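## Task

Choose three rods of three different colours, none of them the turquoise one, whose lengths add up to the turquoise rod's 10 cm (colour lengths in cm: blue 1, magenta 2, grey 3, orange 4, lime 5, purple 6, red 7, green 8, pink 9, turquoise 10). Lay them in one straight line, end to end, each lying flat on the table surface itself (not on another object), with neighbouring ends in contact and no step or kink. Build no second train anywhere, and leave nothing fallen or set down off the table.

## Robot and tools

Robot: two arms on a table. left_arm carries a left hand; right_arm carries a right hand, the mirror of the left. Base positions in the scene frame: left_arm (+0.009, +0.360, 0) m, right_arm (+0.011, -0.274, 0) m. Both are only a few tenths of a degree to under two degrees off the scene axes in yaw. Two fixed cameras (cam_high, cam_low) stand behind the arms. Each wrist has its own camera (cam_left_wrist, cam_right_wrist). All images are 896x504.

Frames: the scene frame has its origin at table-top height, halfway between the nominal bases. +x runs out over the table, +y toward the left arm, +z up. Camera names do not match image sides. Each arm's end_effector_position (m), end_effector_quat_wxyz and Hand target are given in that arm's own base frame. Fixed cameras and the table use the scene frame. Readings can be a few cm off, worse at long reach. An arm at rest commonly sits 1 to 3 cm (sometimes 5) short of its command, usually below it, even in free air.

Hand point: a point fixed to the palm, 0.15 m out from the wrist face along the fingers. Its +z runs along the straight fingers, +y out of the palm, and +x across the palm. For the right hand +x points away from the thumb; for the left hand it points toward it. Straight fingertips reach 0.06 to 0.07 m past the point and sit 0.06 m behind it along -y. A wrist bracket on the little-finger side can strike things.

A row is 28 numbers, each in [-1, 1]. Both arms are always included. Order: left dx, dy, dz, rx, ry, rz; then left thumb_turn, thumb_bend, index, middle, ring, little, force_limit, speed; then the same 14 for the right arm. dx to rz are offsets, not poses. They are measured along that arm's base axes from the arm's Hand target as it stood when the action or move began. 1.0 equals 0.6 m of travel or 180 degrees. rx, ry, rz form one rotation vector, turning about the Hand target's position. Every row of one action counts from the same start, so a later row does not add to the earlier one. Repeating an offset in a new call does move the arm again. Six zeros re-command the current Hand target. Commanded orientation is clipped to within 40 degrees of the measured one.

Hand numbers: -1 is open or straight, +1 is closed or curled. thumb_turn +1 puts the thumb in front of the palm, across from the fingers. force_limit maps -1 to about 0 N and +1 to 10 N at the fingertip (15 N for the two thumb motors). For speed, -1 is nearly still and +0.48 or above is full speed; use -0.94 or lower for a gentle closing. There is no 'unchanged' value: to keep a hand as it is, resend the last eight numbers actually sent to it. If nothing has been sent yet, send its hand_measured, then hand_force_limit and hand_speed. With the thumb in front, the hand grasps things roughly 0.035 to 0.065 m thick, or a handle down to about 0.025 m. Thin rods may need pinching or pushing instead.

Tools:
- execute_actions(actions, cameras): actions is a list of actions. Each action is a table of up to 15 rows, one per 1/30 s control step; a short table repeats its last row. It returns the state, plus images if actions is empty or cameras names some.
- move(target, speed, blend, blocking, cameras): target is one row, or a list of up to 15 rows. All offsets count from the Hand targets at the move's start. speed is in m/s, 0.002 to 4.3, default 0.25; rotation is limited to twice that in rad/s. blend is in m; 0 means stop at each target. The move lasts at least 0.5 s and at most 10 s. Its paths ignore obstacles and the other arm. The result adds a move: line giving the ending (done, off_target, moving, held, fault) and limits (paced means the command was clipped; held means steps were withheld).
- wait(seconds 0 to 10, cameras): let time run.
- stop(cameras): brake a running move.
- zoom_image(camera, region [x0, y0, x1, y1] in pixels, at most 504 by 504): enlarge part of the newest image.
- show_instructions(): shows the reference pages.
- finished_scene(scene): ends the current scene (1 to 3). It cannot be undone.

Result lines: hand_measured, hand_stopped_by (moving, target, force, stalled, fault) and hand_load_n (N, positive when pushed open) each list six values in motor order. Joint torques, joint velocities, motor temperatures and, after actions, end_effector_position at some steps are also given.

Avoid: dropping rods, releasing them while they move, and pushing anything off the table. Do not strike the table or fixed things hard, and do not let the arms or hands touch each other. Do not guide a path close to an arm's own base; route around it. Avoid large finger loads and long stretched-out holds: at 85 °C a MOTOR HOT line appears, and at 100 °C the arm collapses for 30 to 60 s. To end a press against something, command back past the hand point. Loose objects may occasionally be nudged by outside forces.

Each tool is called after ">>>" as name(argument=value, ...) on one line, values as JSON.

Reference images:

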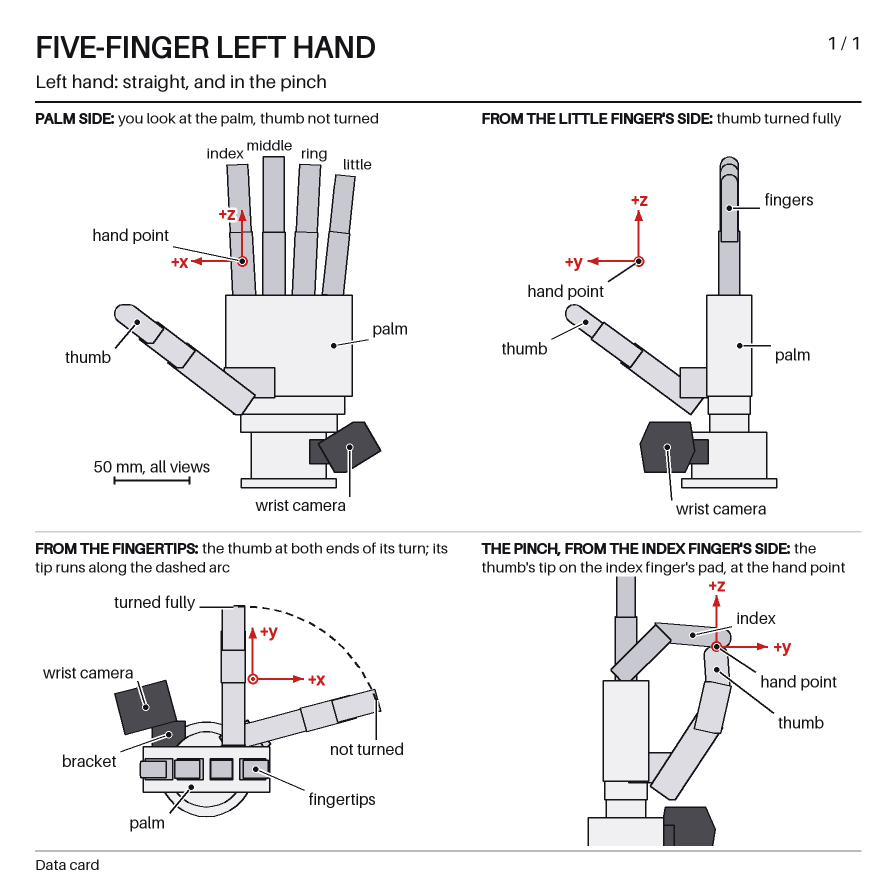

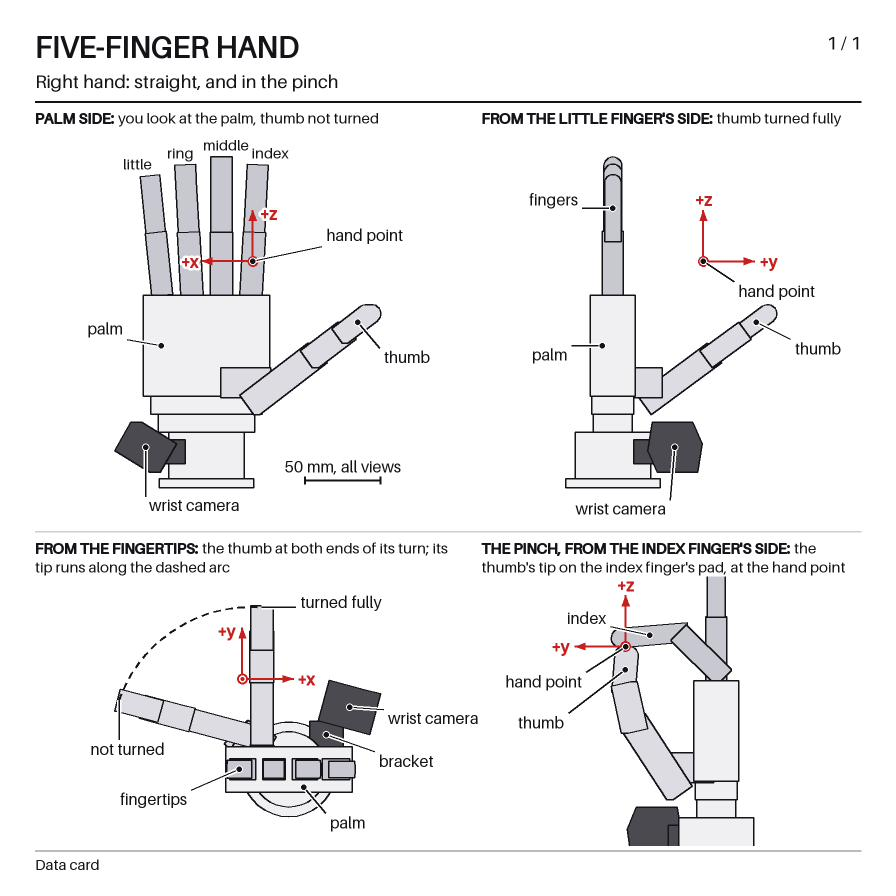

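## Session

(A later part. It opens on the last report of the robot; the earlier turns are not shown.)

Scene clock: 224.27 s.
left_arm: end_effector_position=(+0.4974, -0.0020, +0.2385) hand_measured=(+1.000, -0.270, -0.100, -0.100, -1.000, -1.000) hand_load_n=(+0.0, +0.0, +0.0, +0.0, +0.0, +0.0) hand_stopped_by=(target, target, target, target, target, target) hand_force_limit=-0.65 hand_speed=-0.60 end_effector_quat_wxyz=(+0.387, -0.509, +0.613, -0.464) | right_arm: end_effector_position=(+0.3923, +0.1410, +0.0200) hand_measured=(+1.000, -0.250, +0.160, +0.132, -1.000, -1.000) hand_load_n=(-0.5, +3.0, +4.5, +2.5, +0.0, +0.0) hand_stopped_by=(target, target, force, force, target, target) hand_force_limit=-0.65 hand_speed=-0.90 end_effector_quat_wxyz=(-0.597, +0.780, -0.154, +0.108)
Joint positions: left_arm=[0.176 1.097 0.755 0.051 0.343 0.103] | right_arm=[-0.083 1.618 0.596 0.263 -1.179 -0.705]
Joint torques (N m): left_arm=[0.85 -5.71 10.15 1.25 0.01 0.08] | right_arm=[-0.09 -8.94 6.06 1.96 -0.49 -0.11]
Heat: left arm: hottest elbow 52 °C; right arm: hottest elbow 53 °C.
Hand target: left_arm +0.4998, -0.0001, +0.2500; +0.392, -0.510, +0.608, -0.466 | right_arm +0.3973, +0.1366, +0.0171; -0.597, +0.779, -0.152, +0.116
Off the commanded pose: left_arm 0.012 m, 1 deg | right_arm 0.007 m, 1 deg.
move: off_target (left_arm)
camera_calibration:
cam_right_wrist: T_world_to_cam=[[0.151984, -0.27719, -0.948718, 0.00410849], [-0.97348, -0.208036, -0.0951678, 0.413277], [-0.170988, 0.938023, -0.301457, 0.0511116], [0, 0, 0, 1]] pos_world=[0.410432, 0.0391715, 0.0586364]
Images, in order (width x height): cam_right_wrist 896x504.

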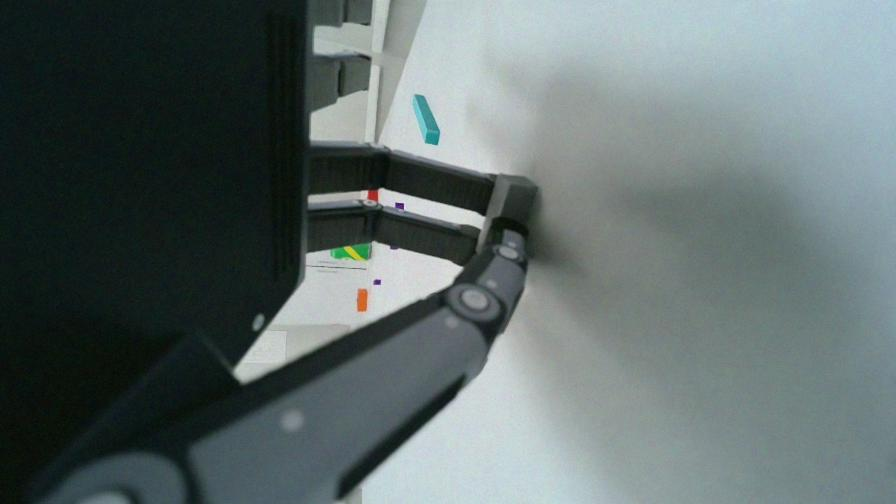

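>>> move(target=[[0,0,0,0,0,0,1,-0.27,-0.1,-0.1,-1,-1,-0.65,-0.6,0,0,0.12,0,0,0,1,-0.25,0.3,0.3,-1,-1,-0.65,-0.9],[0,0,0,0,0,0,1,-0.27,-0.1,-0.1,-1,-1,-0.65,-0.6,0.0528,0.4553,0.11,0,0,0.0156,1,-0.25,0.3,0.3,-1,-1,-0.65,-0.9],[0,0,0,0,0,0,1,-0.27,-0.1,-0.1,-1,-1,-0.65,-0.6,0.016,0.4707,0.0855,0,0,0.0156,1,-0.25,0.3,0.3,-1,-1,-0.65,-0.9],[0,0,0,0,0,0,1,-0.27,-0.1,-0.1,-1,-1,-0.65,-0.6,0.0088,0.4762,0.0403,0,0,0.0156,1,-0.25,0.3,0.3,-1,-1,-0.65,-0.9]], speed=[0.1,0.22,0.1,0.06], blend=[0.01,0.01,0,0], cameras=["cam_right_wrist"])

>>> zoom_image(camera="cam_right_wrist", region=[440, 150, 600, 350])

Scene clock: 234.90 s.
left_arm: end_effector_position=(+0.4974, -0.0020, +0.2385) hand_measured=(+1.000, -0.270, -0.100, -0.100, -1.000, -1.000) hand_load_n=(+0.0, +0.0, +0.0, +0.0, +0.0, +0.0) hand_stopped_by=(target, target, target, target, target, target) hand_force_limit=-0.65 hand_speed=-0.60 end_effector_quat_wxyz=(+0.387, -0.509, +0.613, -0.464) | right_arm: end_effector_position=(+0.4046, +0.4167, +0.0415) hand_measured=(+1.000, -0.250, +0.160, +0.132, -1.000, -1.000) hand_load_n=(-0.5, +3.5, +4.0, +2.5, +0.0, +0.0) hand_stopped_by=(target, target, force, force, target, target) hand_force_limit=-0.65 hand_speed=-0.90 end_effector_quat_wxyz=(-0.596, +0.785, -0.134, +0.103)
Joint positions: left_arm=[0.176 1.097 0.755 0.051 0.343 0.103] | right_arm=[0.578 1.762 0.802 0.623 -0.625 -0.204]
Joint torques (N m): left_arm=[0.73 -5.6 10.26 1.18 0.02 0.08] | right_arm=[1.38 -12.98 6.76 2.61 0.15 0.1]
Heat: left arm: hottest elbow 52 °C; right arm: hottest elbow 52 °C.
Hand target: left_arm +0.4998, -0.0001, +0.2500; +0.392, -0.510, +0.608, -0.466 | right_arm +0.4027, +0.4223, +0.0412; -0.600, +0.782, -0.133, +0.102
Off the commanded pose: left_arm 0.012 m, 1 deg | right_arm 0.006 m, 1 deg.
move: off_target (left_arm)
camera_calibration:
cam_right_wrist: T_world_to_cam=[[0.17542, -0.281446, -0.943406, 0.0911432], [-0.963233, -0.24714, -0.105378, 0.497158], [-0.203496, 0.927205, -0.314452, -0.180665], [0, 0, 0, 1]] pos_world=[0.426126, 0.316033, 0.0815641]
Images, in order (width x height): cam_right_wrist 896x504.

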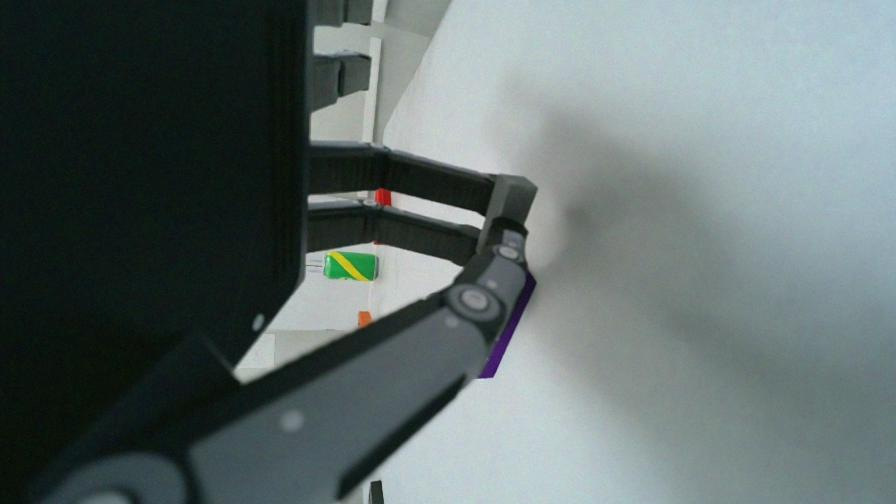

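Scaled by 2.520 from the camera's 896x504 image, which has a finer 1280x720 frame.

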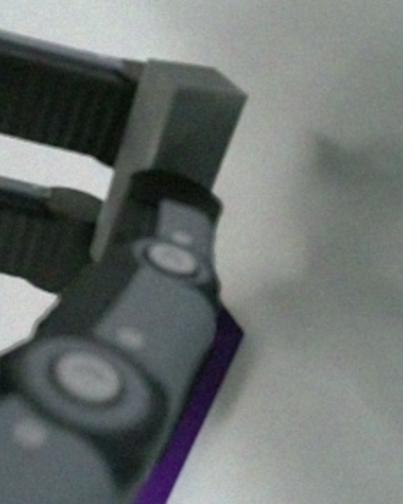

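>>> move(target=[0,0,0,0,0,0,1,-0.27,-0.1,-0.1,-1,-1,-0.65,-0.6,-0.0037,0.0037,-0.0258,0,0,0,1,-0.25,0.3,0.3,-1,-1,-0.65,-0.9], speed=0.06, cameras=["cam_right_wrist"])

>>> zoom_image(camera="cam_right_wrist", region=[440, 150, 600, 350])

Scene clock: 239.73 s.
left_arm: end_effector_position=(+0.4974, -0.0020, +0.2385) hand_measured=(+1.000, -0.270, -0.100, -0.100, -1.000, -1.000) hand_load_n=(+0.0, +0.0, +0.0, +0.0, +0.0, +0.0) hand_stopped_by=(target, target, target, target, target, target) hand_force_limit=-0.65 hand_speed=-0.60 end_effector_quat_wxyz=(+0.387, -0.509, +0.613, -0.464) | right_arm: end_effector_position=(+0.4033, +0.4193, +0.0281) hand_measured=(+1.000, -0.250, +0.160, +0.132, -1.000, -1.000) hand_load_n=(-0.5, +3.5, +4.0, +2.0, +0.0, +0.0) hand_stopped_by=(target, target, force, force, target, target) hand_force_limit=-0.65 hand_speed=-0.90 end_effector_quat_wxyz=(-0.597, +0.784, -0.133, +0.104)
Joint positions: left_arm=[0.176 1.097 0.755 0.051 0.343 0.103] | right_arm=[0.585 1.799 0.797 0.67 -0.618 -0.201]
Joint torques (N m): left_arm=[0.67 -5.83 10.19 1.31 0 0.07] | right_arm=[1.44 -12.92 6.37 2.58 0.15 0.1]
Heat: left arm: hottest elbow 53 °C; right arm: hottest elbow 52 °C.
Hand target: left_arm +0.4998, -0.0001, +0.2500; +0.392, -0.510, +0.608, -0.466 | right_arm +0.4005, +0.4245, +0.0258; -0.600, +0.782, -0.133, +0.102
Off the commanded pose: left_arm 0.012 m, 1 deg | right_arm 0.006 m, 0 deg.
move: off_target (left_arm)
camera_calibration:
cam_right_wrist: T_world_to_cam=[[0.178285, -0.279608, -0.943416, 0.0774847], [-0.962979, -0.246604, -0.108893, 0.49486], [-0.202203, 0.927904, -0.313223, -0.188417], [0, 0, 0, 1]] pos_world=[0.424627, 0.318533, 0.0679708]
Images, in order (width x height): cam_right_wrist 896x504.

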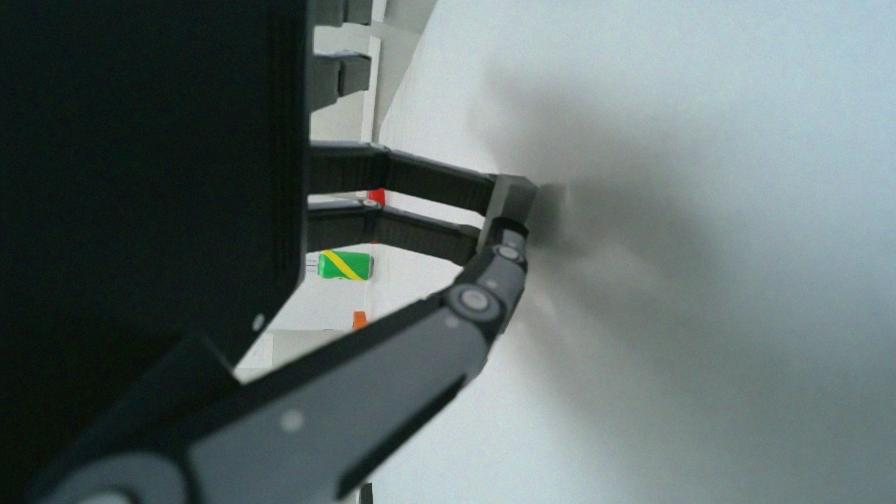

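Scaled by 2.520 from the camera's 896x504 image, which has a finer 1280x720 frame.

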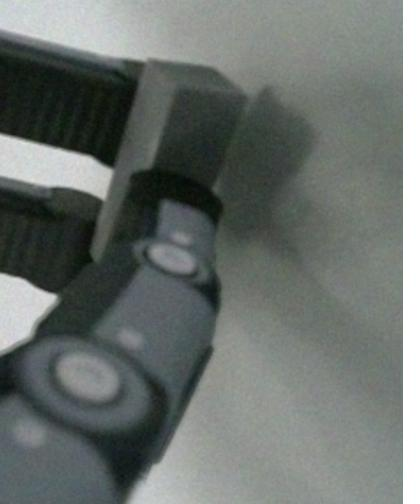

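>>> move(target=[0,0,0,0,0,0,1,-0.27,-0.1,-0.1,-1,-1,-0.65,-0.6,0,0,-0.0117,0,0,0,1,-0.25,0.3,0.3,-1,-1,-0.65,-0.9], speed=0.06)

>>> move(target=[0,0,0,0,0,0,1,-0.27,-0.1,-0.1,-1,-1,-0.65,-0.6,-0.0217,0.0008,0,0,0,0,1,-0.25,0.3,0.3,-1,-1,-0.65,-0.9], speed=0.04, cameras=["cam_right_wrist"])

>>> zoom_image(camera="cam_right_wrist", region=[440, 150, 600, 350])

Scene clock: 246.37 s.
left_arm: end_effector_position=(+0.4974, -0.0020, +0.2385) hand_measured=(+1.000, -0.270, -0.100, -0.100, -1.000, -1.000) hand_load_n=(+0.0, +0.0, +0.0, +0.0, +0.0, +0.0) hand_stopped_by=(target, target, target, target, target, target) hand_force_limit=-0.65 hand_speed=-0.60 end_effector_quat_wxyz=(+0.387, -0.509, +0.613, -0.464) | right_arm: end_effector_position=(+0.4041, +0.4199, +0.0232) hand_measured=(+1.000, -0.250, +0.160, +0.132, -1.000, -1.000) hand_load_n=(-0.5, +3.5, +3.5, +2.0, +0.0, +0.0) hand_stopped_by=(target, target, force, force, target, target) hand_force_limit=-0.65 hand_speed=-0.90 end_effector_quat_wxyz=(-0.598, +0.783, -0.132, +0.105)
Joint positions: left_arm=[0.176 1.097 0.755 0.051 0.343 0.103] | right_arm=[0.585 1.815 0.797 0.691 -0.618 -0.201]
Joint torques (N m): left_arm=[0.73 -5.71 10.21 1.26 -0.02 0.07] | right_arm=[1.49 -12.86 6.09 2.58 0.15 0.09]
Heat: left arm: hottest elbow 53 °C; right arm: hottest elbow 51 °C.
Hand target: left_arm +0.4998, -0.0001, +0.2500; +0.392, -0.510, +0.608, -0.466 | right_arm +0.4005, +0.4245, +0.0189; -0.600, +0.782, -0.132, +0.102
Off the commanded pose: left_arm 0.012 m, 1 deg | right_arm 0.007 m, 0 deg.
move: off_target (left_arm)

Scene clock: 247.13 s.
left_arm: end_effector_position=(+0.4974, -0.0020, +0.2385) hand_measured=(+1.000, -0.270, -0.100, -0.100, -1.000, -1.000) hand_load_n=(+0.0, +0.0, +0.0, +0.0, +0.0, +0.0) hand_stopped_by=(target, target, target, target, target, target) hand_force_limit=-0.65 hand_speed=-0.60 end_effector_quat_wxyz=(+0.387, -0.509, +0.613, -0.464) | right_arm: end_effector_position=(+0.3971, +0.4224, +0.0216) hand_measured=(+1.000, -0.250, +0.160, +0.132, -1.000, -1.000) hand_load_n=(-0.5, +1.5, +4.5, +2.5, +0.0, -0.5) hand_stopped_by=(target, target, force, force, target, target) hand_force_limit=-0.65 hand_speed=-0.90 end_effector_quat_wxyz=(-0.601, +0.781, -0.132, +0.108)
Joint positions: left_arm=[0.176 1.097 0.755 0.051 0.343 0.103] | right_arm=[0.599 1.815 0.778 0.722 -0.602 -0.193]
Joint torques (N m): left_arm=[0.73 -5.89 10.28 1.29 0 0.09] | right_arm=[1.61 -14.04 4.89 2.1 0.15 0.07]
Heat: left arm: hottest elbow 53 °C; right arm: hottest elbow 51 °C.
Hand target: left_arm +0.4998, -0.0001, +0.2500; +0.392, -0.510, +0.608, -0.466 | right_arm +0.3875, +0.4250, +0.0188; -0.600, +0.782, -0.133, +0.102
Off the commanded pose: left_arm 0.012 m, 1 deg | right_arm 0.010 m, 1 deg.
move: off_target (left_arm)
camera_calibration:
cam_right_wrist: T_world_to_cam=[[0.186217, -0.27257, -0.943943, 0.0672558], [-0.962886, -0.241682, -0.120167, 0.487196], [-0.19538, 0.931287, -0.307459, -0.198818], [0, 0, 0, 1]] pos_world=[0.417745, 0.321235, 0.060902]
Images, in order (width x height): cam_right_wrist 896x504.

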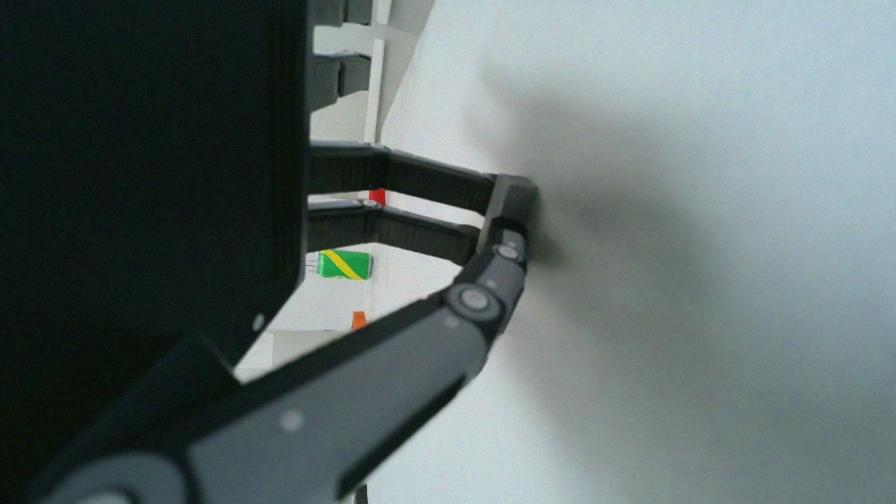

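Scaled by 2.520 from the camera's 896x504 image, which has a finer 1280x720 frame.

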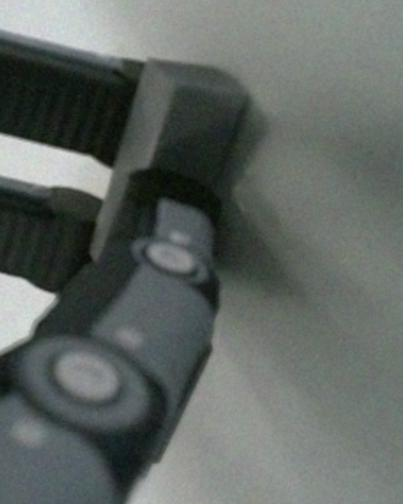

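>>> move(target=[0,0,0,0,0,0,1,-0.27,-0.1,-0.1,-1,-1,-0.65,-0.6,-0.01,0,0.002,0,0,0,1,-0.25,0.3,0.3,-1,-1,-0.65,-0.9], speed=0.04)

Scene clock: 249.50 s.
left_arm: end_effector_position=(+0.4974, -0.0020, +0.2385) hand_measured=(+1.000, -0.270, -0.100, -0.100, -1.000, -1.000) hand_load_n=(+0.0, +0.0, +0.0, +0.0, +0.0, +0.0) hand_stopped_by=(target, target, target, target, target, target) hand_force_limit=-0.65 hand_speed=-0.60 end_effector_quat_wxyz=(+0.387, -0.509, +0.613, -0.464) | right_arm: end_effector_position=(+0.3908, +0.4224, +0.0213) hand_measured=(+1.000, -0.250, +0.160, +0.132, -1.000, -1.000) hand_load_n=(-0.5, +1.5, +4.5, +2.5, +0.0, +0.0) hand_stopped_by=(target, target, force, force, target, target) hand_force_limit=-0.65 hand_speed=-0.90 end_effector_quat_wxyz=(-0.600, +0.782, -0.133, +0.107)
Joint positions: left_arm=[0.176 1.097 0.755 0.051 0.343 0.103] | right_arm=[0.607 1.807 0.764 0.728 -0.594 -0.189]
Joint torques (N m): left_arm=[0.79 -5.6 10.22 1.28 0.02 0.07] | right_arm=[1.73 -14.1 4.81 2.09 0.15 0.06]
Heat: left arm: hottest elbow 53 °C; right arm: hottest elbow 51 °C.
Hand target: left_arm +0.4998, -0.0001, +0.2500; +0.392, -0.510, +0.608, -0.466 | right_arm +0.3814, +0.4250, +0.0199; -0.600, +0.782, -0.132, +0.102
Off the commanded pose: left_arm 0.012 m, 1 deg | right_arm 0.010 m, 1 deg.
move: off_target (left_arm)

>>> move(target=[0,0,0,0,0,0,1,-0.27,-0.1,-0.1,-1,-1,-0.65,-0.6,0.003,0.0085,0.001,0,0,0,1,-0.25,0.3,0.3,-1,-1,-0.65,-0.9], speed=0.04)

Scene clock: 252.27 s.
left_arm: end_effector_position=(+0.4974, -0.0020, +0.2385) hand_measured=(+1.000, -0.270, -0.100, -0.100, -1.000, -1.000) hand_load_n=(+0.0, +0.0, +0.0, +0.0, +0.0, +0.0) hand_stopped_by=(target, target, target, target, target, target) hand_force_limit=-0.65 hand_speed=-0.60 end_effector_quat_wxyz=(+0.387, -0.509, +0.613, -0.464) | right_arm: end_effector_position=(+0.3891, +0.4247, +0.0212) hand_measured=(+1.000, -0.250, +0.160, +0.132, -1.000, -1.000) hand_load_n=(-0.5, +1.0, +4.5, +3.0, +0.0, +0.0) hand_stopped_by=(target, target, force, force, target, target) hand_force_limit=-0.65 hand_speed=-0.90 end_effector_quat_wxyz=(-0.600, +0.782, -0.134, +0.107)
Joint positions: left_arm=[0.176 1.097 0.755 0.051 0.343 0.103] | right_arm=[0.613 1.807 0.764 0.728 -0.588 -0.185]
Joint torques (N m): left_arm=[0.73 -5.77 10.19 1.29 -0.01 0.06] | right_arm=[1.67 -13.63 5.98 1.87 0.16 0.07]
Motor temperatures (°C): left_arm=[30 38 53 27 27 27] | right_arm=[28 38 50 31 29 28]
Heat: left arm: hottest elbow 53 °C; right arm: hottest elbow 50 °C.
Hand target: left_arm +0.4998, -0.0001, +0.2500; +0.392, -0.510, +0.608, -0.466 | right_arm +0.3832, +0.4301, +0.0205; -0.600, +0.782, -0.133, +0.102
Off the commanded pose: left_arm 0.012 m, 1 deg | right_arm 0.008 m, 1 deg.
move: off_target (left_arm)

>>> move(target=[0,0,0,0,0,0,1,-0.27,-0.1,-0.1,-1,-1,-0.65,-0.6,0.003,0.005,0.001,0,0,0,1,-0.25,0.3,0.3,-1,-1,-0.65,-0.9], speed=0.04)

Scene clock: 259.17 s.
left_arm: end_effector_position=(+0.4974, -0.0020, +0.2385) hand_measured=(+1.000, -0.270, -0.100, -0.100, -1.000, -1.000) hand_load_n=(+0.0, +0.0, +0.0, +0.0, +0.0, +0.0) hand_stopped_by=(target, target, target, target, target, target) hand_force_limit=-0.65 hand_speed=-0.60 end_effector_quat_wxyz=(+0.387, -0.509, +0.613, -0.464) | right_arm: end_effector_position=(+0.3885, +0.4256, +0.0211) hand_measured=(+1.000, -0.250, +0.160, +0.132, -1.000, -1.000) hand_load_n=(-0.5, +0.5, +4.5, +3.0, +0.0, +0.0) hand_stopped_by=(target, target, force, force, target, target) hand_force_limit=-0.65 hand_speed=-0.90 end_effector_quat_wxyz=(-0.599, +0.782, -0.135, +0.107)
Joint positions: left_arm=[0.176 1.097 0.755 0.051 0.343 0.103] | right_arm=[0.616 1.807 0.764 0.728 -0.585 -0.184]
Joint torques (N m): left_arm=[0.97 -5.66 10.26 1.29 0 0.05] | right_arm=[1.73 -13.22 6.83 1.68 0.16 0.06]
Heat: left arm: hottest elbow 53 °C; right arm: hottest elbow 50 °C.
Hand target: left_arm +0.4998, -0.0001, +0.2500; +0.392, -0.510, +0.608, -0.466 | right_arm +0.3851, +0.4330, +0.0211; -0.600, +0.782, -0.133, +0.102
Off the commanded pose: left_arm 0.012 m, 1 deg | right_arm 0.008 m, 1 deg.
move: off_target (left_arm)

>>> move(target=[[0,0,0,0,0,0,1,-0.27,-0.1,-0.1,-1,-1,-0.65,-0.6,0,0,0.005,0,0,0,1,-0.27,-0.1,-0.1,-1,-1,-0.65,-0.6],[0,0,0,0,0,0,1,-0.27,-0.1,-0.1,-1,-1,-0.65,-0.6,0,0,0.12,0,0,0,1,-0.27,-0.1,-0.1,-1,-1,-0.65,-0.6]], speed=[0.04,0.12], cameras=["cam_right_wrist"])

>>> zoom_image(camera="cam_right_wrist", region=[540, 150, 680, 350])

Scene clock: 263.77 s.
left_arm: end_effector_position=(+0.4974, -0.0020, +0.2385) hand_measured=(+1.000, -0.270, -0.100, -0.100, -1.000, -1.000) hand_load_n=(+0.0, +0.0, +0.0, +0.0, +0.0, +0.0) hand_stopped_by=(target, target, target, target, target, target) hand_force_limit=-0.65 hand_speed=-0.60 end_effector_quat_wxyz=(+0.387, -0.509, +0.613, -0.464) | right_arm: end_effector_position=(+0.3750, +0.4190, +0.0720) hand_measured=(+1.000, -0.270, -0.100, -0.100, -1.000, -1.000) hand_load_n=(+0.0, +0.5, +0.0, +0.0, +0.0, +0.0) hand_stopped_by=(target, target, target, target, target, target) hand_force_limit=-0.65 hand_speed=-0.60 end_effector_quat_wxyz=(-0.588, +0.791, -0.142, +0.094)
Joint positions: left_arm=[0.176 1.097 0.755 0.051 0.343 0.103] | right_arm=[0.621 1.636 0.764 0.516 -0.584 -0.184]
Joint torques (N m): left_arm=[0.73 -5.83 10.22 1.24 0.01 0.08] | right_arm=[1.44 -13.39 10.97 1.5 0.1 0.06]
Heat: left arm: hottest elbow 53 °C; right arm: hottest elbow 50 °C.
Hand target: left_arm +0.4998, -0.0001, +0.2500; +0.392, -0.510, +0.608, -0.466 | right_arm +0.3851, +0.4330, +0.0932; -0.600, +0.782, -0.133, +0.102
Off the commanded pose: left_arm 0.012 m, 1 deg | right_arm 0.027 m, 2 deg.
move: off_target (left_arm, right_arm)
camera_calibration:
cam_right_wrist: T_world_to_cam=[[0.150328, -0.296222, -0.943215, 0.141328], [-0.966115, -0.246496, -0.0765643, 0.471246], [-0.209819, 0.922763, -0.32324, -0.174383], [0, 0, 0, 1]] pos_world=[0.397443, 0.318939, 0.113016]
Images, in order (width x height): cam_right_wrist 896x504.

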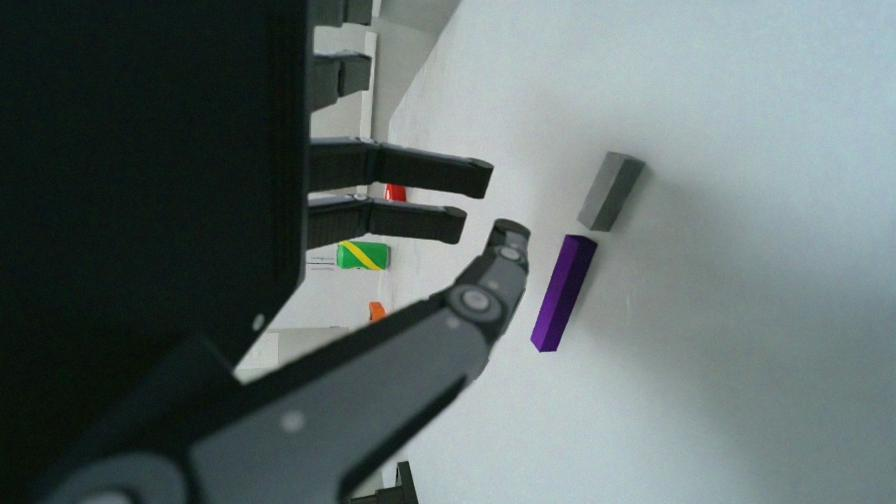

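Scaled by 2.520 from the camera's 896x504 image, which has a finer 1280x720 frame.

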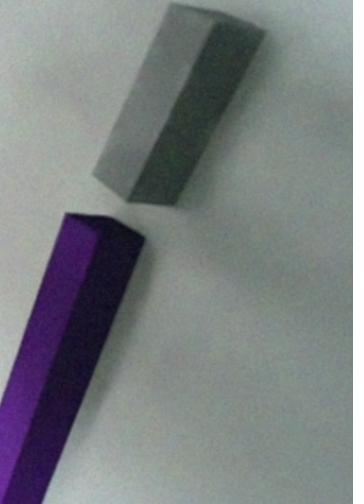

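>>> move(target=[[0,0,0,0,0,0,1,-0.27,-0.1,-0.1,-1,-1,-0.65,-0.6,-0.019,-0.0117,-0.0287,0,0,0,1,-0.27,-0.1,-0.1,-1,-1,-0.65,-0.6],[0,0,0,0,0,0,1,-0.27,-0.1,-0.1,-1,-1,-0.65,-0.6,-0.0558,0.0037,-0.0472,0,0,0,1,-0.27,-0.1,-0.1,-1,-1,-0.65,-0.6],[0,0,0,0,0,0,1,-0.27,-0.1,-0.1,-1,-1,-0.65,-0.6,-0.063,0.0092,-0.0923,0,0,0,1,-0.27,-0.1,-0.1,-1,-1,-0.65,-0.6]], speed=[0.12,0.1,0.06], cameras=["cam_right_wrist"])

>>> zoom_image(camera="cam_right_wrist", region=[440, 100, 640, 300])

Scene clock: 287.03 s.
left_arm: end_effector_position=(+0.4974, -0.0020, +0.2385) hand_measured=(+1.000, -0.270, -0.100, -0.100, -1.000, -1.000) hand_load_n=(+0.0, +0.0, +0.0, +0.0, +0.0, +0.0) hand_stopped_by=(target, target, target, target, target, target) hand_force_limit=-0.65 hand_speed=-0.60 end_effector_quat_wxyz=(+0.387, -0.509, +0.613, -0.464) | right_arm: end_effector_position=(+0.3497, +0.4333, +0.0377) hand_measured=(+1.000, -0.270, -0.100, -0.100, -1.000, -1.000) hand_load_n=(+0.0, +0.0, +0.0, +0.0, +0.0, +0.0) hand_stopped_by=(target, target, target, target, target, target) hand_force_limit=-0.65 hand_speed=-0.60 end_effector_quat_wxyz=(-0.596, +0.785, -0.134, +0.103)
Joint positions: left_arm=[0.176 1.097 0.755 0.051 0.343 0.103] | right_arm=[0.685 1.713 0.699 0.699 -0.523 -0.165]
Joint torques (N m): left_arm=[0.73 -5.77 10.24 1.29 0 0.07] | right_arm=[1.32 -11.69 6.37 2.63 0.19 0.1]
Heat: left arm: hottest elbow 53 °C; right arm: hottest elbow 53 °C.
Hand target: left_arm +0.4998, -0.0001, +0.2500; +0.392, -0.510, +0.608, -0.466 | right_arm +0.3471, +0.4386, +0.0378; -0.600, +0.782, -0.133, +0.102
Off the commanded pose: left_arm 0.012 m, 1 deg | right_arm 0.006 m, 1 deg.
move: off_target (left_arm)
camera_calibration:
cam_right_wrist: T_world_to_cam=[[0.176081, -0.282467, -0.942978, 0.102039], [-0.963217, -0.24699, -0.105875, 0.447997], [-0.203, 0.926935, -0.315567, -0.208494], [0, 0, 0, 1]] pos_world=[0.371227, 0.332733, 0.0778579]
Images, in order (width x height): cam_right_wrist 896x504.

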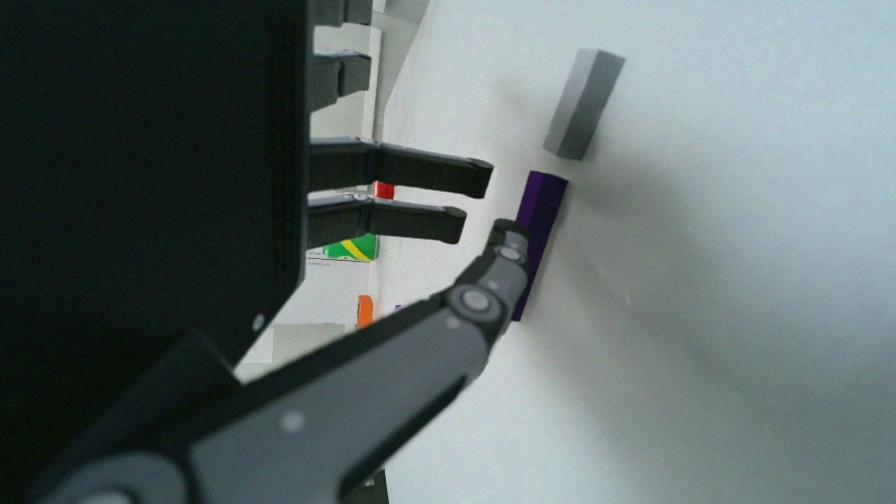

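Scaled by 2.520 from the camera's 896x504 image, which has a finer 1280x720 frame.

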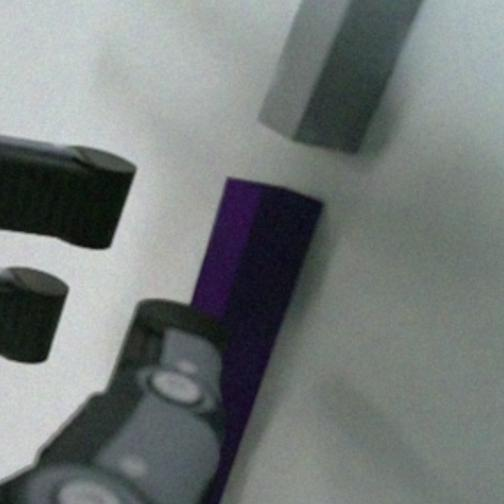

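>>> move(target=[[0,0,0,0,0,0,1,-0.27,-0.1,-0.1,-1,-1,-0.65,-0.6,-0.006,0.0042,-0.028,0,0,0,1,-0.27,-0.1,-0.1,-1,-1,-0.65,-0.6],[0,0,0,0,0,0,1,-0.27,-0.1,-0.1,-1,-1,-0.65,-0.6,-0.006,0.0042,-0.028,0,0,0,1,-0.25,0.3,0.3,-1,-1,-0.65,-0.9]], speed=[0.06,0.06], cameras=["cam_right_wrist"])

>>> zoom_image(camera="cam_right_wrist", region=[440, 100, 640, 300])

Scene clock: 294.77 s.
left_arm: end_effector_position=(+0.4974, -0.0020, +0.2385) hand_measured=(+1.000, -0.270, -0.100, -0.100, -1.000, -1.000) hand_load_n=(+0.0, +0.0, -0.5, +0.0, +0.0, +0.0) hand_stopped_by=(target, target, target, target, target, target) hand_force_limit=-0.65 hand_speed=-0.60 end_effector_quat_wxyz=(+0.387, -0.509, +0.613, -0.464) | right_arm: end_effector_position=(+0.3468, +0.4364, +0.0224) hand_measured=(+1.000, -0.250, +0.150, +0.130, -1.000, -1.000) hand_load_n=(+0.0, +2.5, +1.5, +3.0, +0.0, +0.0) hand_stopped_by=(target, target, force, force, target, target) hand_force_limit=-0.65 hand_speed=-0.90 end_effector_quat_wxyz=(-0.596, +0.785, -0.133, +0.104)
Joint positions: left_arm=[0.176 1.097 0.755 0.051 0.343 0.103] | right_arm=[0.695 1.759 0.692 0.756 -0.514 -0.161]
Joint torques (N m): left_arm=[0.79 -5.71 10.26 1.25 0 0.08] | right_arm=[1.38 -11.99 5.85 2.63 0.19 0.1]
Heat: left arm: hottest elbow 53 °C; right arm: hottest elbow 52 °C.
Hand target: left_arm +0.4998, -0.0001, +0.2500; +0.392, -0.510, +0.608, -0.466 | right_arm +0.3437, +0.4411, +0.0209; -0.600, +0.782, -0.133, +0.102
Off the commanded pose: left_arm 0.012 m, 1 deg | right_arm 0.006 m, 1 deg.
move: off_target (left_arm)
camera_calibration:
cam_right_wrist: T_world_to_cam=[[0.178207, -0.280631, -0.943127, 0.0874148], [-0.962995, -0.246692, -0.108557, 0.444193], [-0.202197, 0.927572, -0.314209, -0.217366], [0, 0, 0, 1]] pos_world=[0.368227, 0.335733, 0.0623653]
Images, in order (width x height): cam_right_wrist 896x504.

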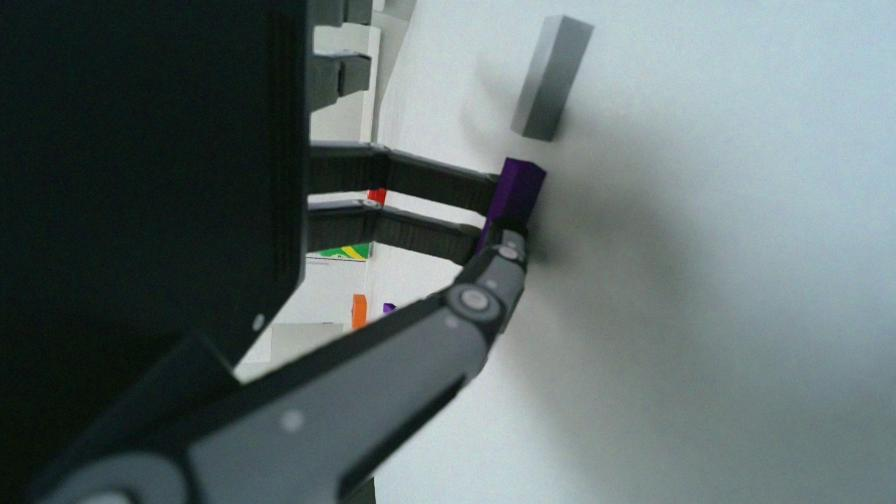

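Scaled by 2.520 from the camera's 896x504 image, which has a finer 1280x720 frame.

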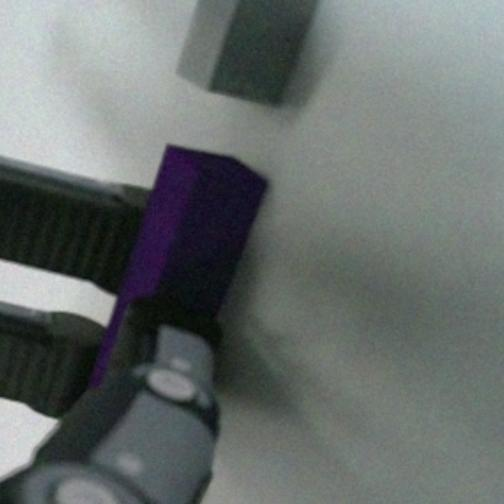

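>>> move(target=[0,0,0,0,0,0,1,-0.27,-0.1,-0.1,-1,-1,-0.65,-0.6,0.0167,0.004,0.003,0,0,0,1,-0.25,0.3,0.3,-1,-1,-0.65,-0.9], speed=0.04, cameras=["cam_right_wrist"])

>>> zoom_image(camera="cam_right_wrist", region=[440, 100, 640, 300])

Scene clock: 302.53 s.
left_arm: end_effector_position=(+0.4974, -0.0020, +0.2385) hand_measured=(+1.000, -0.270, -0.100, -0.100, -1.000, -1.000) hand_load_n=(+0.0, +0.0, +0.0, +0.0, +0.0, +0.0) hand_stopped_by=(target, target, target, target, target, target) hand_force_limit=-0.65 hand_speed=-0.60 end_effector_quat_wxyz=(+0.387, -0.509, +0.613, -0.464) | right_arm: end_effector_position=(+0.3463, +0.4366, +0.0223) hand_measured=(+1.000, -0.250, +0.150, +0.130, -1.000, -1.000) hand_load_n=(+0.0, +1.5, +1.5, +2.5, +0.0, -0.5) hand_stopped_by=(target, target, force, force, target, target) hand_force_limit=-0.65 hand_speed=-0.90 end_effector_quat_wxyz=(-0.597, +0.785, -0.133, +0.103)
Joint positions: left_arm=[0.176 1.097 0.755 0.051 0.343 0.103] | right_arm=[0.695 1.76 0.692 0.756 -0.516 -0.161]
Joint torques (N m): left_arm=[0.85 -5.66 10.21 1.24 0.01 0.06] | right_arm=[0.56 -11.11 8.23 1.89 -0.14 0.06]
Heat: left arm: hottest elbow 54 °C; right arm: hottest elbow 51 °C.
Hand target: left_arm +0.4998, -0.0001, +0.2500; +0.392, -0.510, +0.608, -0.466 | right_arm +0.3537, +0.4435, +0.0229; -0.600, +0.782, -0.133, +0.102
Off the commanded pose: left_arm 0.012 m, 1 deg | right_arm 0.010 m, 0 deg.
move: off_target (left_arm)
camera_calibration:
cam_right_wrist: T_world_to_cam=[[0.178169, -0.279809, -0.943378, 0.0871422], [-0.962456, -0.249072, -0.107896, 0.444562], [-0.204778, 0.927184, -0.313681, -0.216482], [0, 0, 0, 1]] pos_world=[0.368014, 0.33583, 0.0622683]
Images, in order (width x height): cam_right_wrist 896x504.

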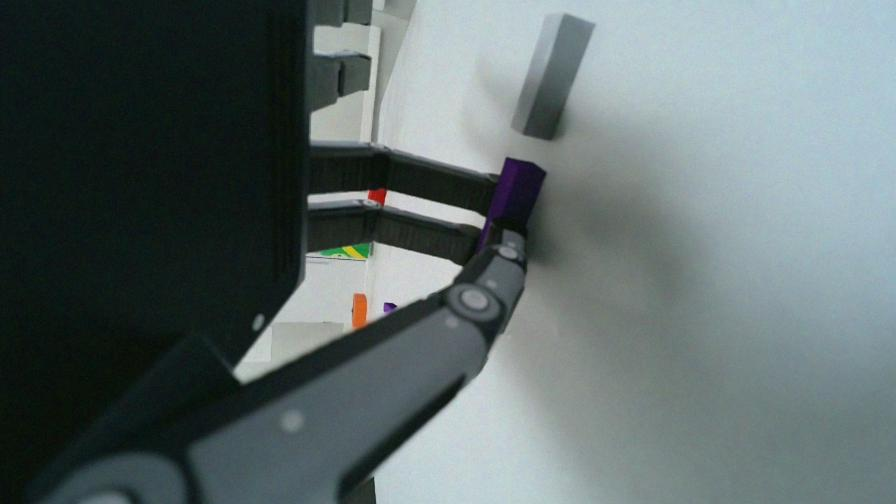

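Scaled by 2.520 from the camera's 896x504 image, which has a finer 1280x720 frame.

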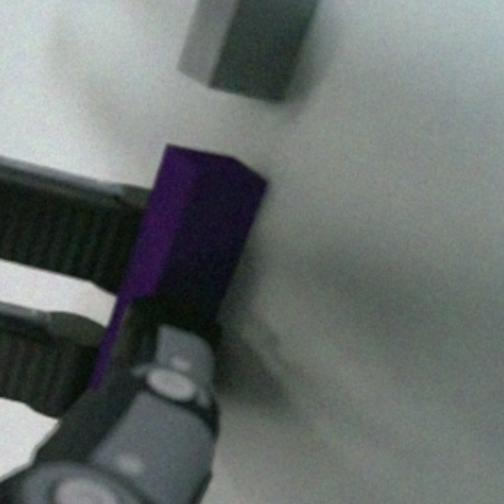

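>>> move(target=[0,0,0,0,0,0,1,-0.27,-0.1,-0.1,-1,-1,-0.65,-0.6,0.0083,0,0.003,0,0,0,1,-0.25,0.3,0.3,-1,-1,-0.65,-0.9], speed=0.04)

Scene clock: 304.63 s.
left_arm: end_effector_position=(+0.4974, -0.0020, +0.2385) hand_measured=(+1.000, -0.270, -0.100, -0.100, -1.000, -1.000) hand_load_n=(+0.0, +0.0, +0.0, +0.0, +0.0, +0.0) hand_stopped_by=(target, target, target, target, target, target) hand_force_limit=-0.65 hand_speed=-0.60 end_effector_quat_wxyz=(+0.387, -0.509, +0.613, -0.464) | right_arm: end_effector_position=(+0.3449, +0.4369, +0.0223) hand_measured=(+1.000, -0.250, +0.150, +0.130, -1.000, -1.000) hand_load_n=(+0.0, +1.5, +1.5, +2.5, +0.0, +0.0) hand_stopped_by=(target, target, force, force, target, target) hand_force_limit=-0.65 hand_speed=-0.90 end_effector_quat_wxyz=(-0.598, +0.785, -0.130, +0.100)
Joint positions: left_arm=[0.176 1.097 0.755 0.051 0.343 0.103] | right_arm=[0.695 1.76 0.692 0.756 -0.523 -0.161]
Joint torques (N m): left_arm=[0.91 -5.77 10.25 1.31 0 0.08] | right_arm=[-0.03 -11.22 9.21 1.48 -0.13 0.03]
Heat: left arm: hottest elbow 54 °C; right arm: hottest elbow 51 °C.
Hand target: left_arm +0.4998, -0.0001, +0.2500; +0.392, -0.510, +0.608, -0.466 | right_arm +0.3586, +0.4436, +0.0247; -0.600, +0.782, -0.132, +0.102
Off the commanded pose: left_arm 0.012 m, 1 deg | right_arm 0.015 m, 1 deg.
move: off_target (left_arm, right_arm)

>>> move(target=[[0,0,0,0,0,0,1,-0.27,-0.1,-0.1,-1,-1,-0.65,-0.6,-0.0202,-0.0068,-0.0025,0,0,0,1,-0.25,0.3,0.3,-1,-1,-0.65,-0.9]], speed=[0.06])

>>> move(target=[[0,0,0,0,0,0,1,-0.27,-0.1,-0.1,-1,-1,-0.65,-0.6,0,0,0.005,0,0,0,1,-0.27,-0.1,-0.1,-1,-1,-0.65,-0.6],[0,0,0,0,0,0,1,-0.27,-0.1,-0.1,-1,-1,-0.65,-0.6,0.04,-0.012,0.12,0,0,0,1,-0.27,-1,-0.1,-1,-1,-0.65,-0.6]], speed=[0.04,0.12], cameras=["cam_right_wrist"])

>>> zoom_image(camera="cam_right_wrist", region=[500, 120, 680, 340])

Scene clock: 315.87 s.
left_arm: end_effector_position=(+0.4974, -0.0020, +0.2385) hand_measured=(+1.000, -0.270, -0.100, -0.100, -1.000, -1.000) hand_load_n=(+0.0, +0.0, +0.0, +0.0, +0.0, +0.0) hand_stopped_by=(target, target, target, target, target, target) hand_force_limit=-0.65 hand_speed=-0.60 end_effector_quat_wxyz=(+0.387, -0.509, +0.613, -0.464) | right_arm: end_effector_position=(+0.3452, +0.4368, +0.0223) hand_measured=(+1.000, -0.250, +0.150, +0.130, -1.000, -1.000) hand_load_n=(+0.0, +1.5, +1.5, +2.5, +0.0, +0.0) hand_stopped_by=(target, target, force, force, target, target) hand_force_limit=-0.65 hand_speed=-0.90 end_effector_quat_wxyz=(-0.597, +0.785, -0.131, +0.101)
Joint positions: left_arm=[0.176 1.097 0.755 0.051 0.343 0.103] | right_arm=[0.695 1.76 0.692 0.756 -0.522 -0.161]
Joint torques (N m): left_arm=[0.91 -5.66 10.22 1.32 0.02 0.09] | right_arm=[0.85 -12.34 6.17 2.29 0.25 0.07]
Heat: left arm: hottest elbow 54 °C; right arm: hottest elbow 51 °C.
Hand target: left_arm +0.4998, -0.0001, +0.2500; +0.392, -0.510, +0.608, -0.466 | right_arm +0.3465, +0.4395, +0.0232; -0.600, +0.782, -0.133, +0.102
Off the commanded pose: left_arm 0.012 m, 1 deg | right_arm 0.003 m, 0 deg.
move: off_target (left_arm)

Scene clock: 318.80 s.
left_arm: end_effector_position=(+0.4974, -0.0020, +0.2385) hand_measured=(+1.000, -0.270, -0.100, -0.100, -1.000, -1.000) hand_load_n=(+0.0, +0.0, +0.0, +0.0, -0.5, +0.0) hand_stopped_by=(target, target, target, target, target, target) hand_force_limit=-0.65 hand_speed=-0.60 end_effector_quat_wxyz=(+0.387, -0.509, +0.613, -0.464) | right_arm: end_effector_position=(+0.3547, +0.4257, +0.0753) hand_measured=(+1.000, -0.270, -1.000, -0.100, -1.000, -1.000) hand_load_n=(+0.0, +0.0, +0.0, +0.0, +0.0, +0.0) hand_stopped_by=(target, target, target, target, target, target) hand_force_limit=-0.65 hand_speed=-0.60 end_effector_quat_wxyz=(-0.589, +0.791, -0.142, +0.088)
Joint positions: left_arm=[0.176 1.097 0.755 0.051 0.343 0.103] | right_arm=[0.657 1.607 0.735 0.523 -0.56 -0.161]
Joint torques (N m): left_arm=[0.91 -5.71 10.26 1.26 0.03 0.07] | right_arm=[-0.03 -12.92 10.74 1.5 -0.14 -0.12]
Heat: left arm: hottest elbow 54 °C; right arm: hottest elbow 51 °C.
Hand target: left_arm +0.4998, -0.0001, +0.2500; +0.392, -0.510, +0.608, -0.466 | right_arm +0.3705, +0.4323, +0.0951; -0.600, +0.782, -0.132, +0.102
Off the commanded pose: left_arm 0.012 m, 1 deg | right_arm 0.026 m, 3 deg.
move: off_target (left_arm, right_arm); target 2's new numbers were sent with right_arm's hand 0.026 m and 3 deg from that target
camera_calibration:
cam_right_wrist: T_world_to_cam=[[0.142652, -0.291356, -0.945918, 0.150302], [-0.964988, -0.253473, -0.0674548, 0.455401], [-0.220111, 0.922422, -0.317314, -0.180401], [0, 0, 0, 1]] pos_world=[0.378307, 0.325629, 0.115649]
Images, in order (width x height): cam_right_wrist 896x504.

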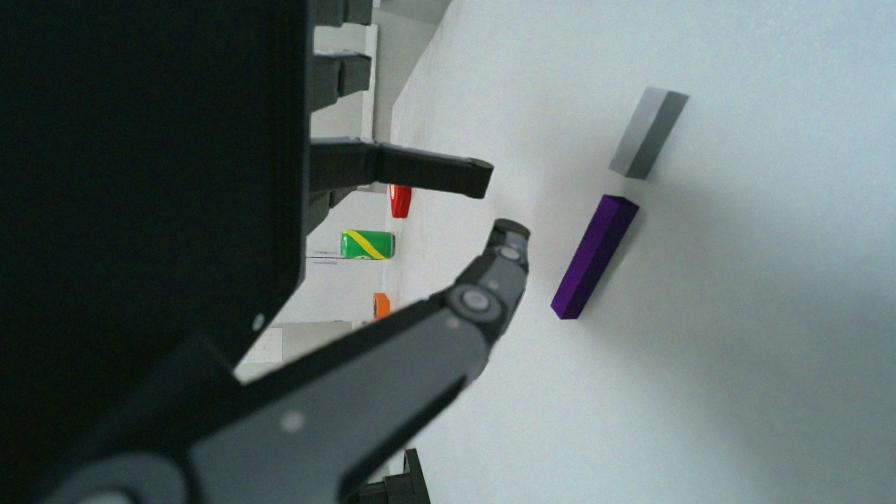

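Scaled by 2.291 from the camera's 896x504 image, which has a finer 1280x720 frame.

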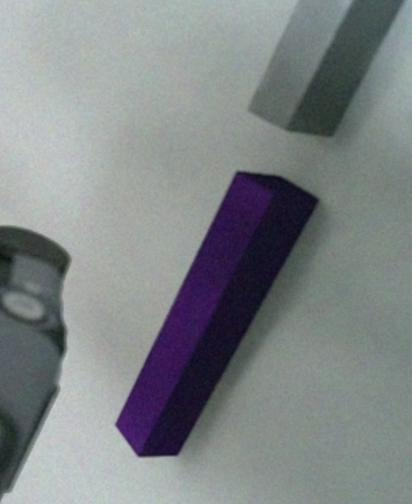

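>>> move(target=[[0,0,0,0,0,0,1,-0.27,-0.1,-0.1,-1,-1,-0.65,-0.6,0.0618,-0.0343,-0.0318,0,0,0,1,-0.27,-1,-0.1,-1,-1,-0.65,-0.6],[0,0,0,0,0,0,1,-0.27,-0.1,-0.1,-1,-1,-0.65,-0.6,0.025,-0.019,-0.0503,0,0,0,1,-0.27,-1,-0.1,-1,-1,-0.65,-0.6],[0,0,0,0,0,0,1,-0.27,-0.1,-0.1,-1,-1,-0.65,-0.6,0.0178,-0.0135,-0.0955,0,0,0,1,-0.27,-1,-0.1,-1,-1,-0.65,-0.6]], speed=[0.12,0.1,0.06], cameras=["cam_right_wrist"])

>>> zoom_image(camera="cam_right_wrist", region=[440, 120, 640, 320])

Scene clock: 325.17 s.
left_arm: end_effector_position=(+0.4974, -0.0020, +0.2385) hand_measured=(+1.000, -0.270, -0.100, -0.100, -1.000, -1.000) hand_load_n=(+0.0, +0.0, +0.0, +0.0, +0.0, +0.0) hand_stopped_by=(target, target, target, target, target, target) hand_force_limit=-0.65 hand_speed=-0.60 end_effector_quat_wxyz=(+0.387, -0.509, +0.613, -0.464) | right_arm: end_effector_position=(+0.3835, +0.4186, +0.0381) hand_measured=(+1.000, -0.270, -1.000, -0.100, -1.000, -1.000) hand_load_n=(+0.0, +0.0, +0.0, +0.0, +0.0, -0.5) hand_stopped_by=(target, target, target, target, target, target) hand_force_limit=-0.65 hand_speed=-0.60 end_effector_quat_wxyz=(-0.596, +0.785, -0.134, +0.103)
Joint positions: left_arm=[0.176 1.097 0.755 0.051 0.343 0.103] | right_arm=[0.609 1.743 0.752 0.66 -0.596 -0.192]
Joint torques (N m): left_arm=[0.85 -5.66 10.32 1.25 0.03 0.1] | right_arm=[1.49 -12.51 6.52 2.59 0.16 0.11]
Heat: left arm: hottest elbow 54 °C; right arm: hottest elbow 51 °C.
Hand target: left_arm +0.4998, -0.0001, +0.2500; +0.392, -0.510, +0.608, -0.466 | right_arm +0.3812, +0.4241, +0.0378; -0.600, +0.782, -0.133, +0.102
Off the commanded pose: left_arm 0.012 m, 1 deg | right_arm 0.006 m, 1 deg.
move: off_target (left_arm)
camera_calibration:
cam_right_wrist: T_world_to_cam=[[0.175925, -0.28161, -0.943263, 0.0920068], [-0.963265, -0.246752, -0.105988, 0.476884], [-0.202905, 0.927259, -0.314675, -0.188029], [0, 0, 0, 1]] pos_world=[0.405028, 0.317933, 0.0781629]
Images, in order (width x height): cam_right_wrist 896x504.

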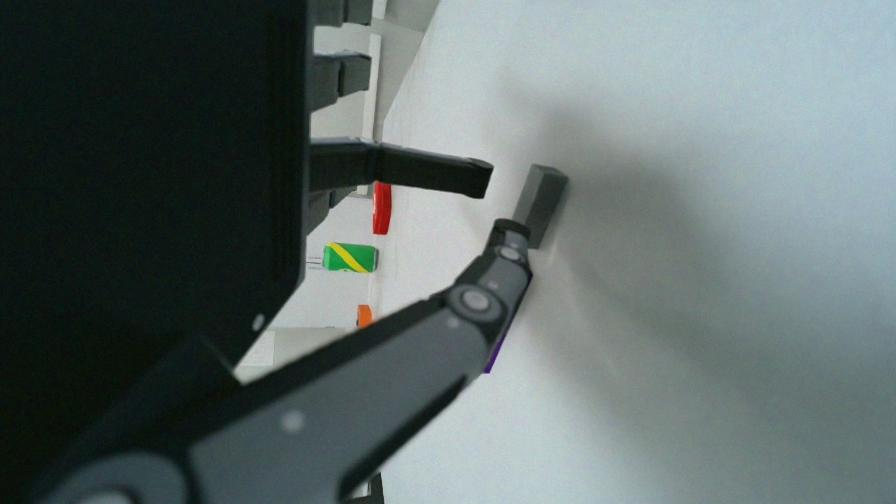

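Scaled by 2.520 from the camera's 896x504 image, which has a finer 1280x720 frame.

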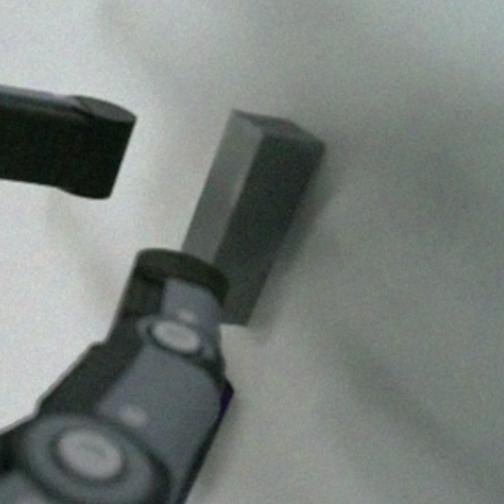

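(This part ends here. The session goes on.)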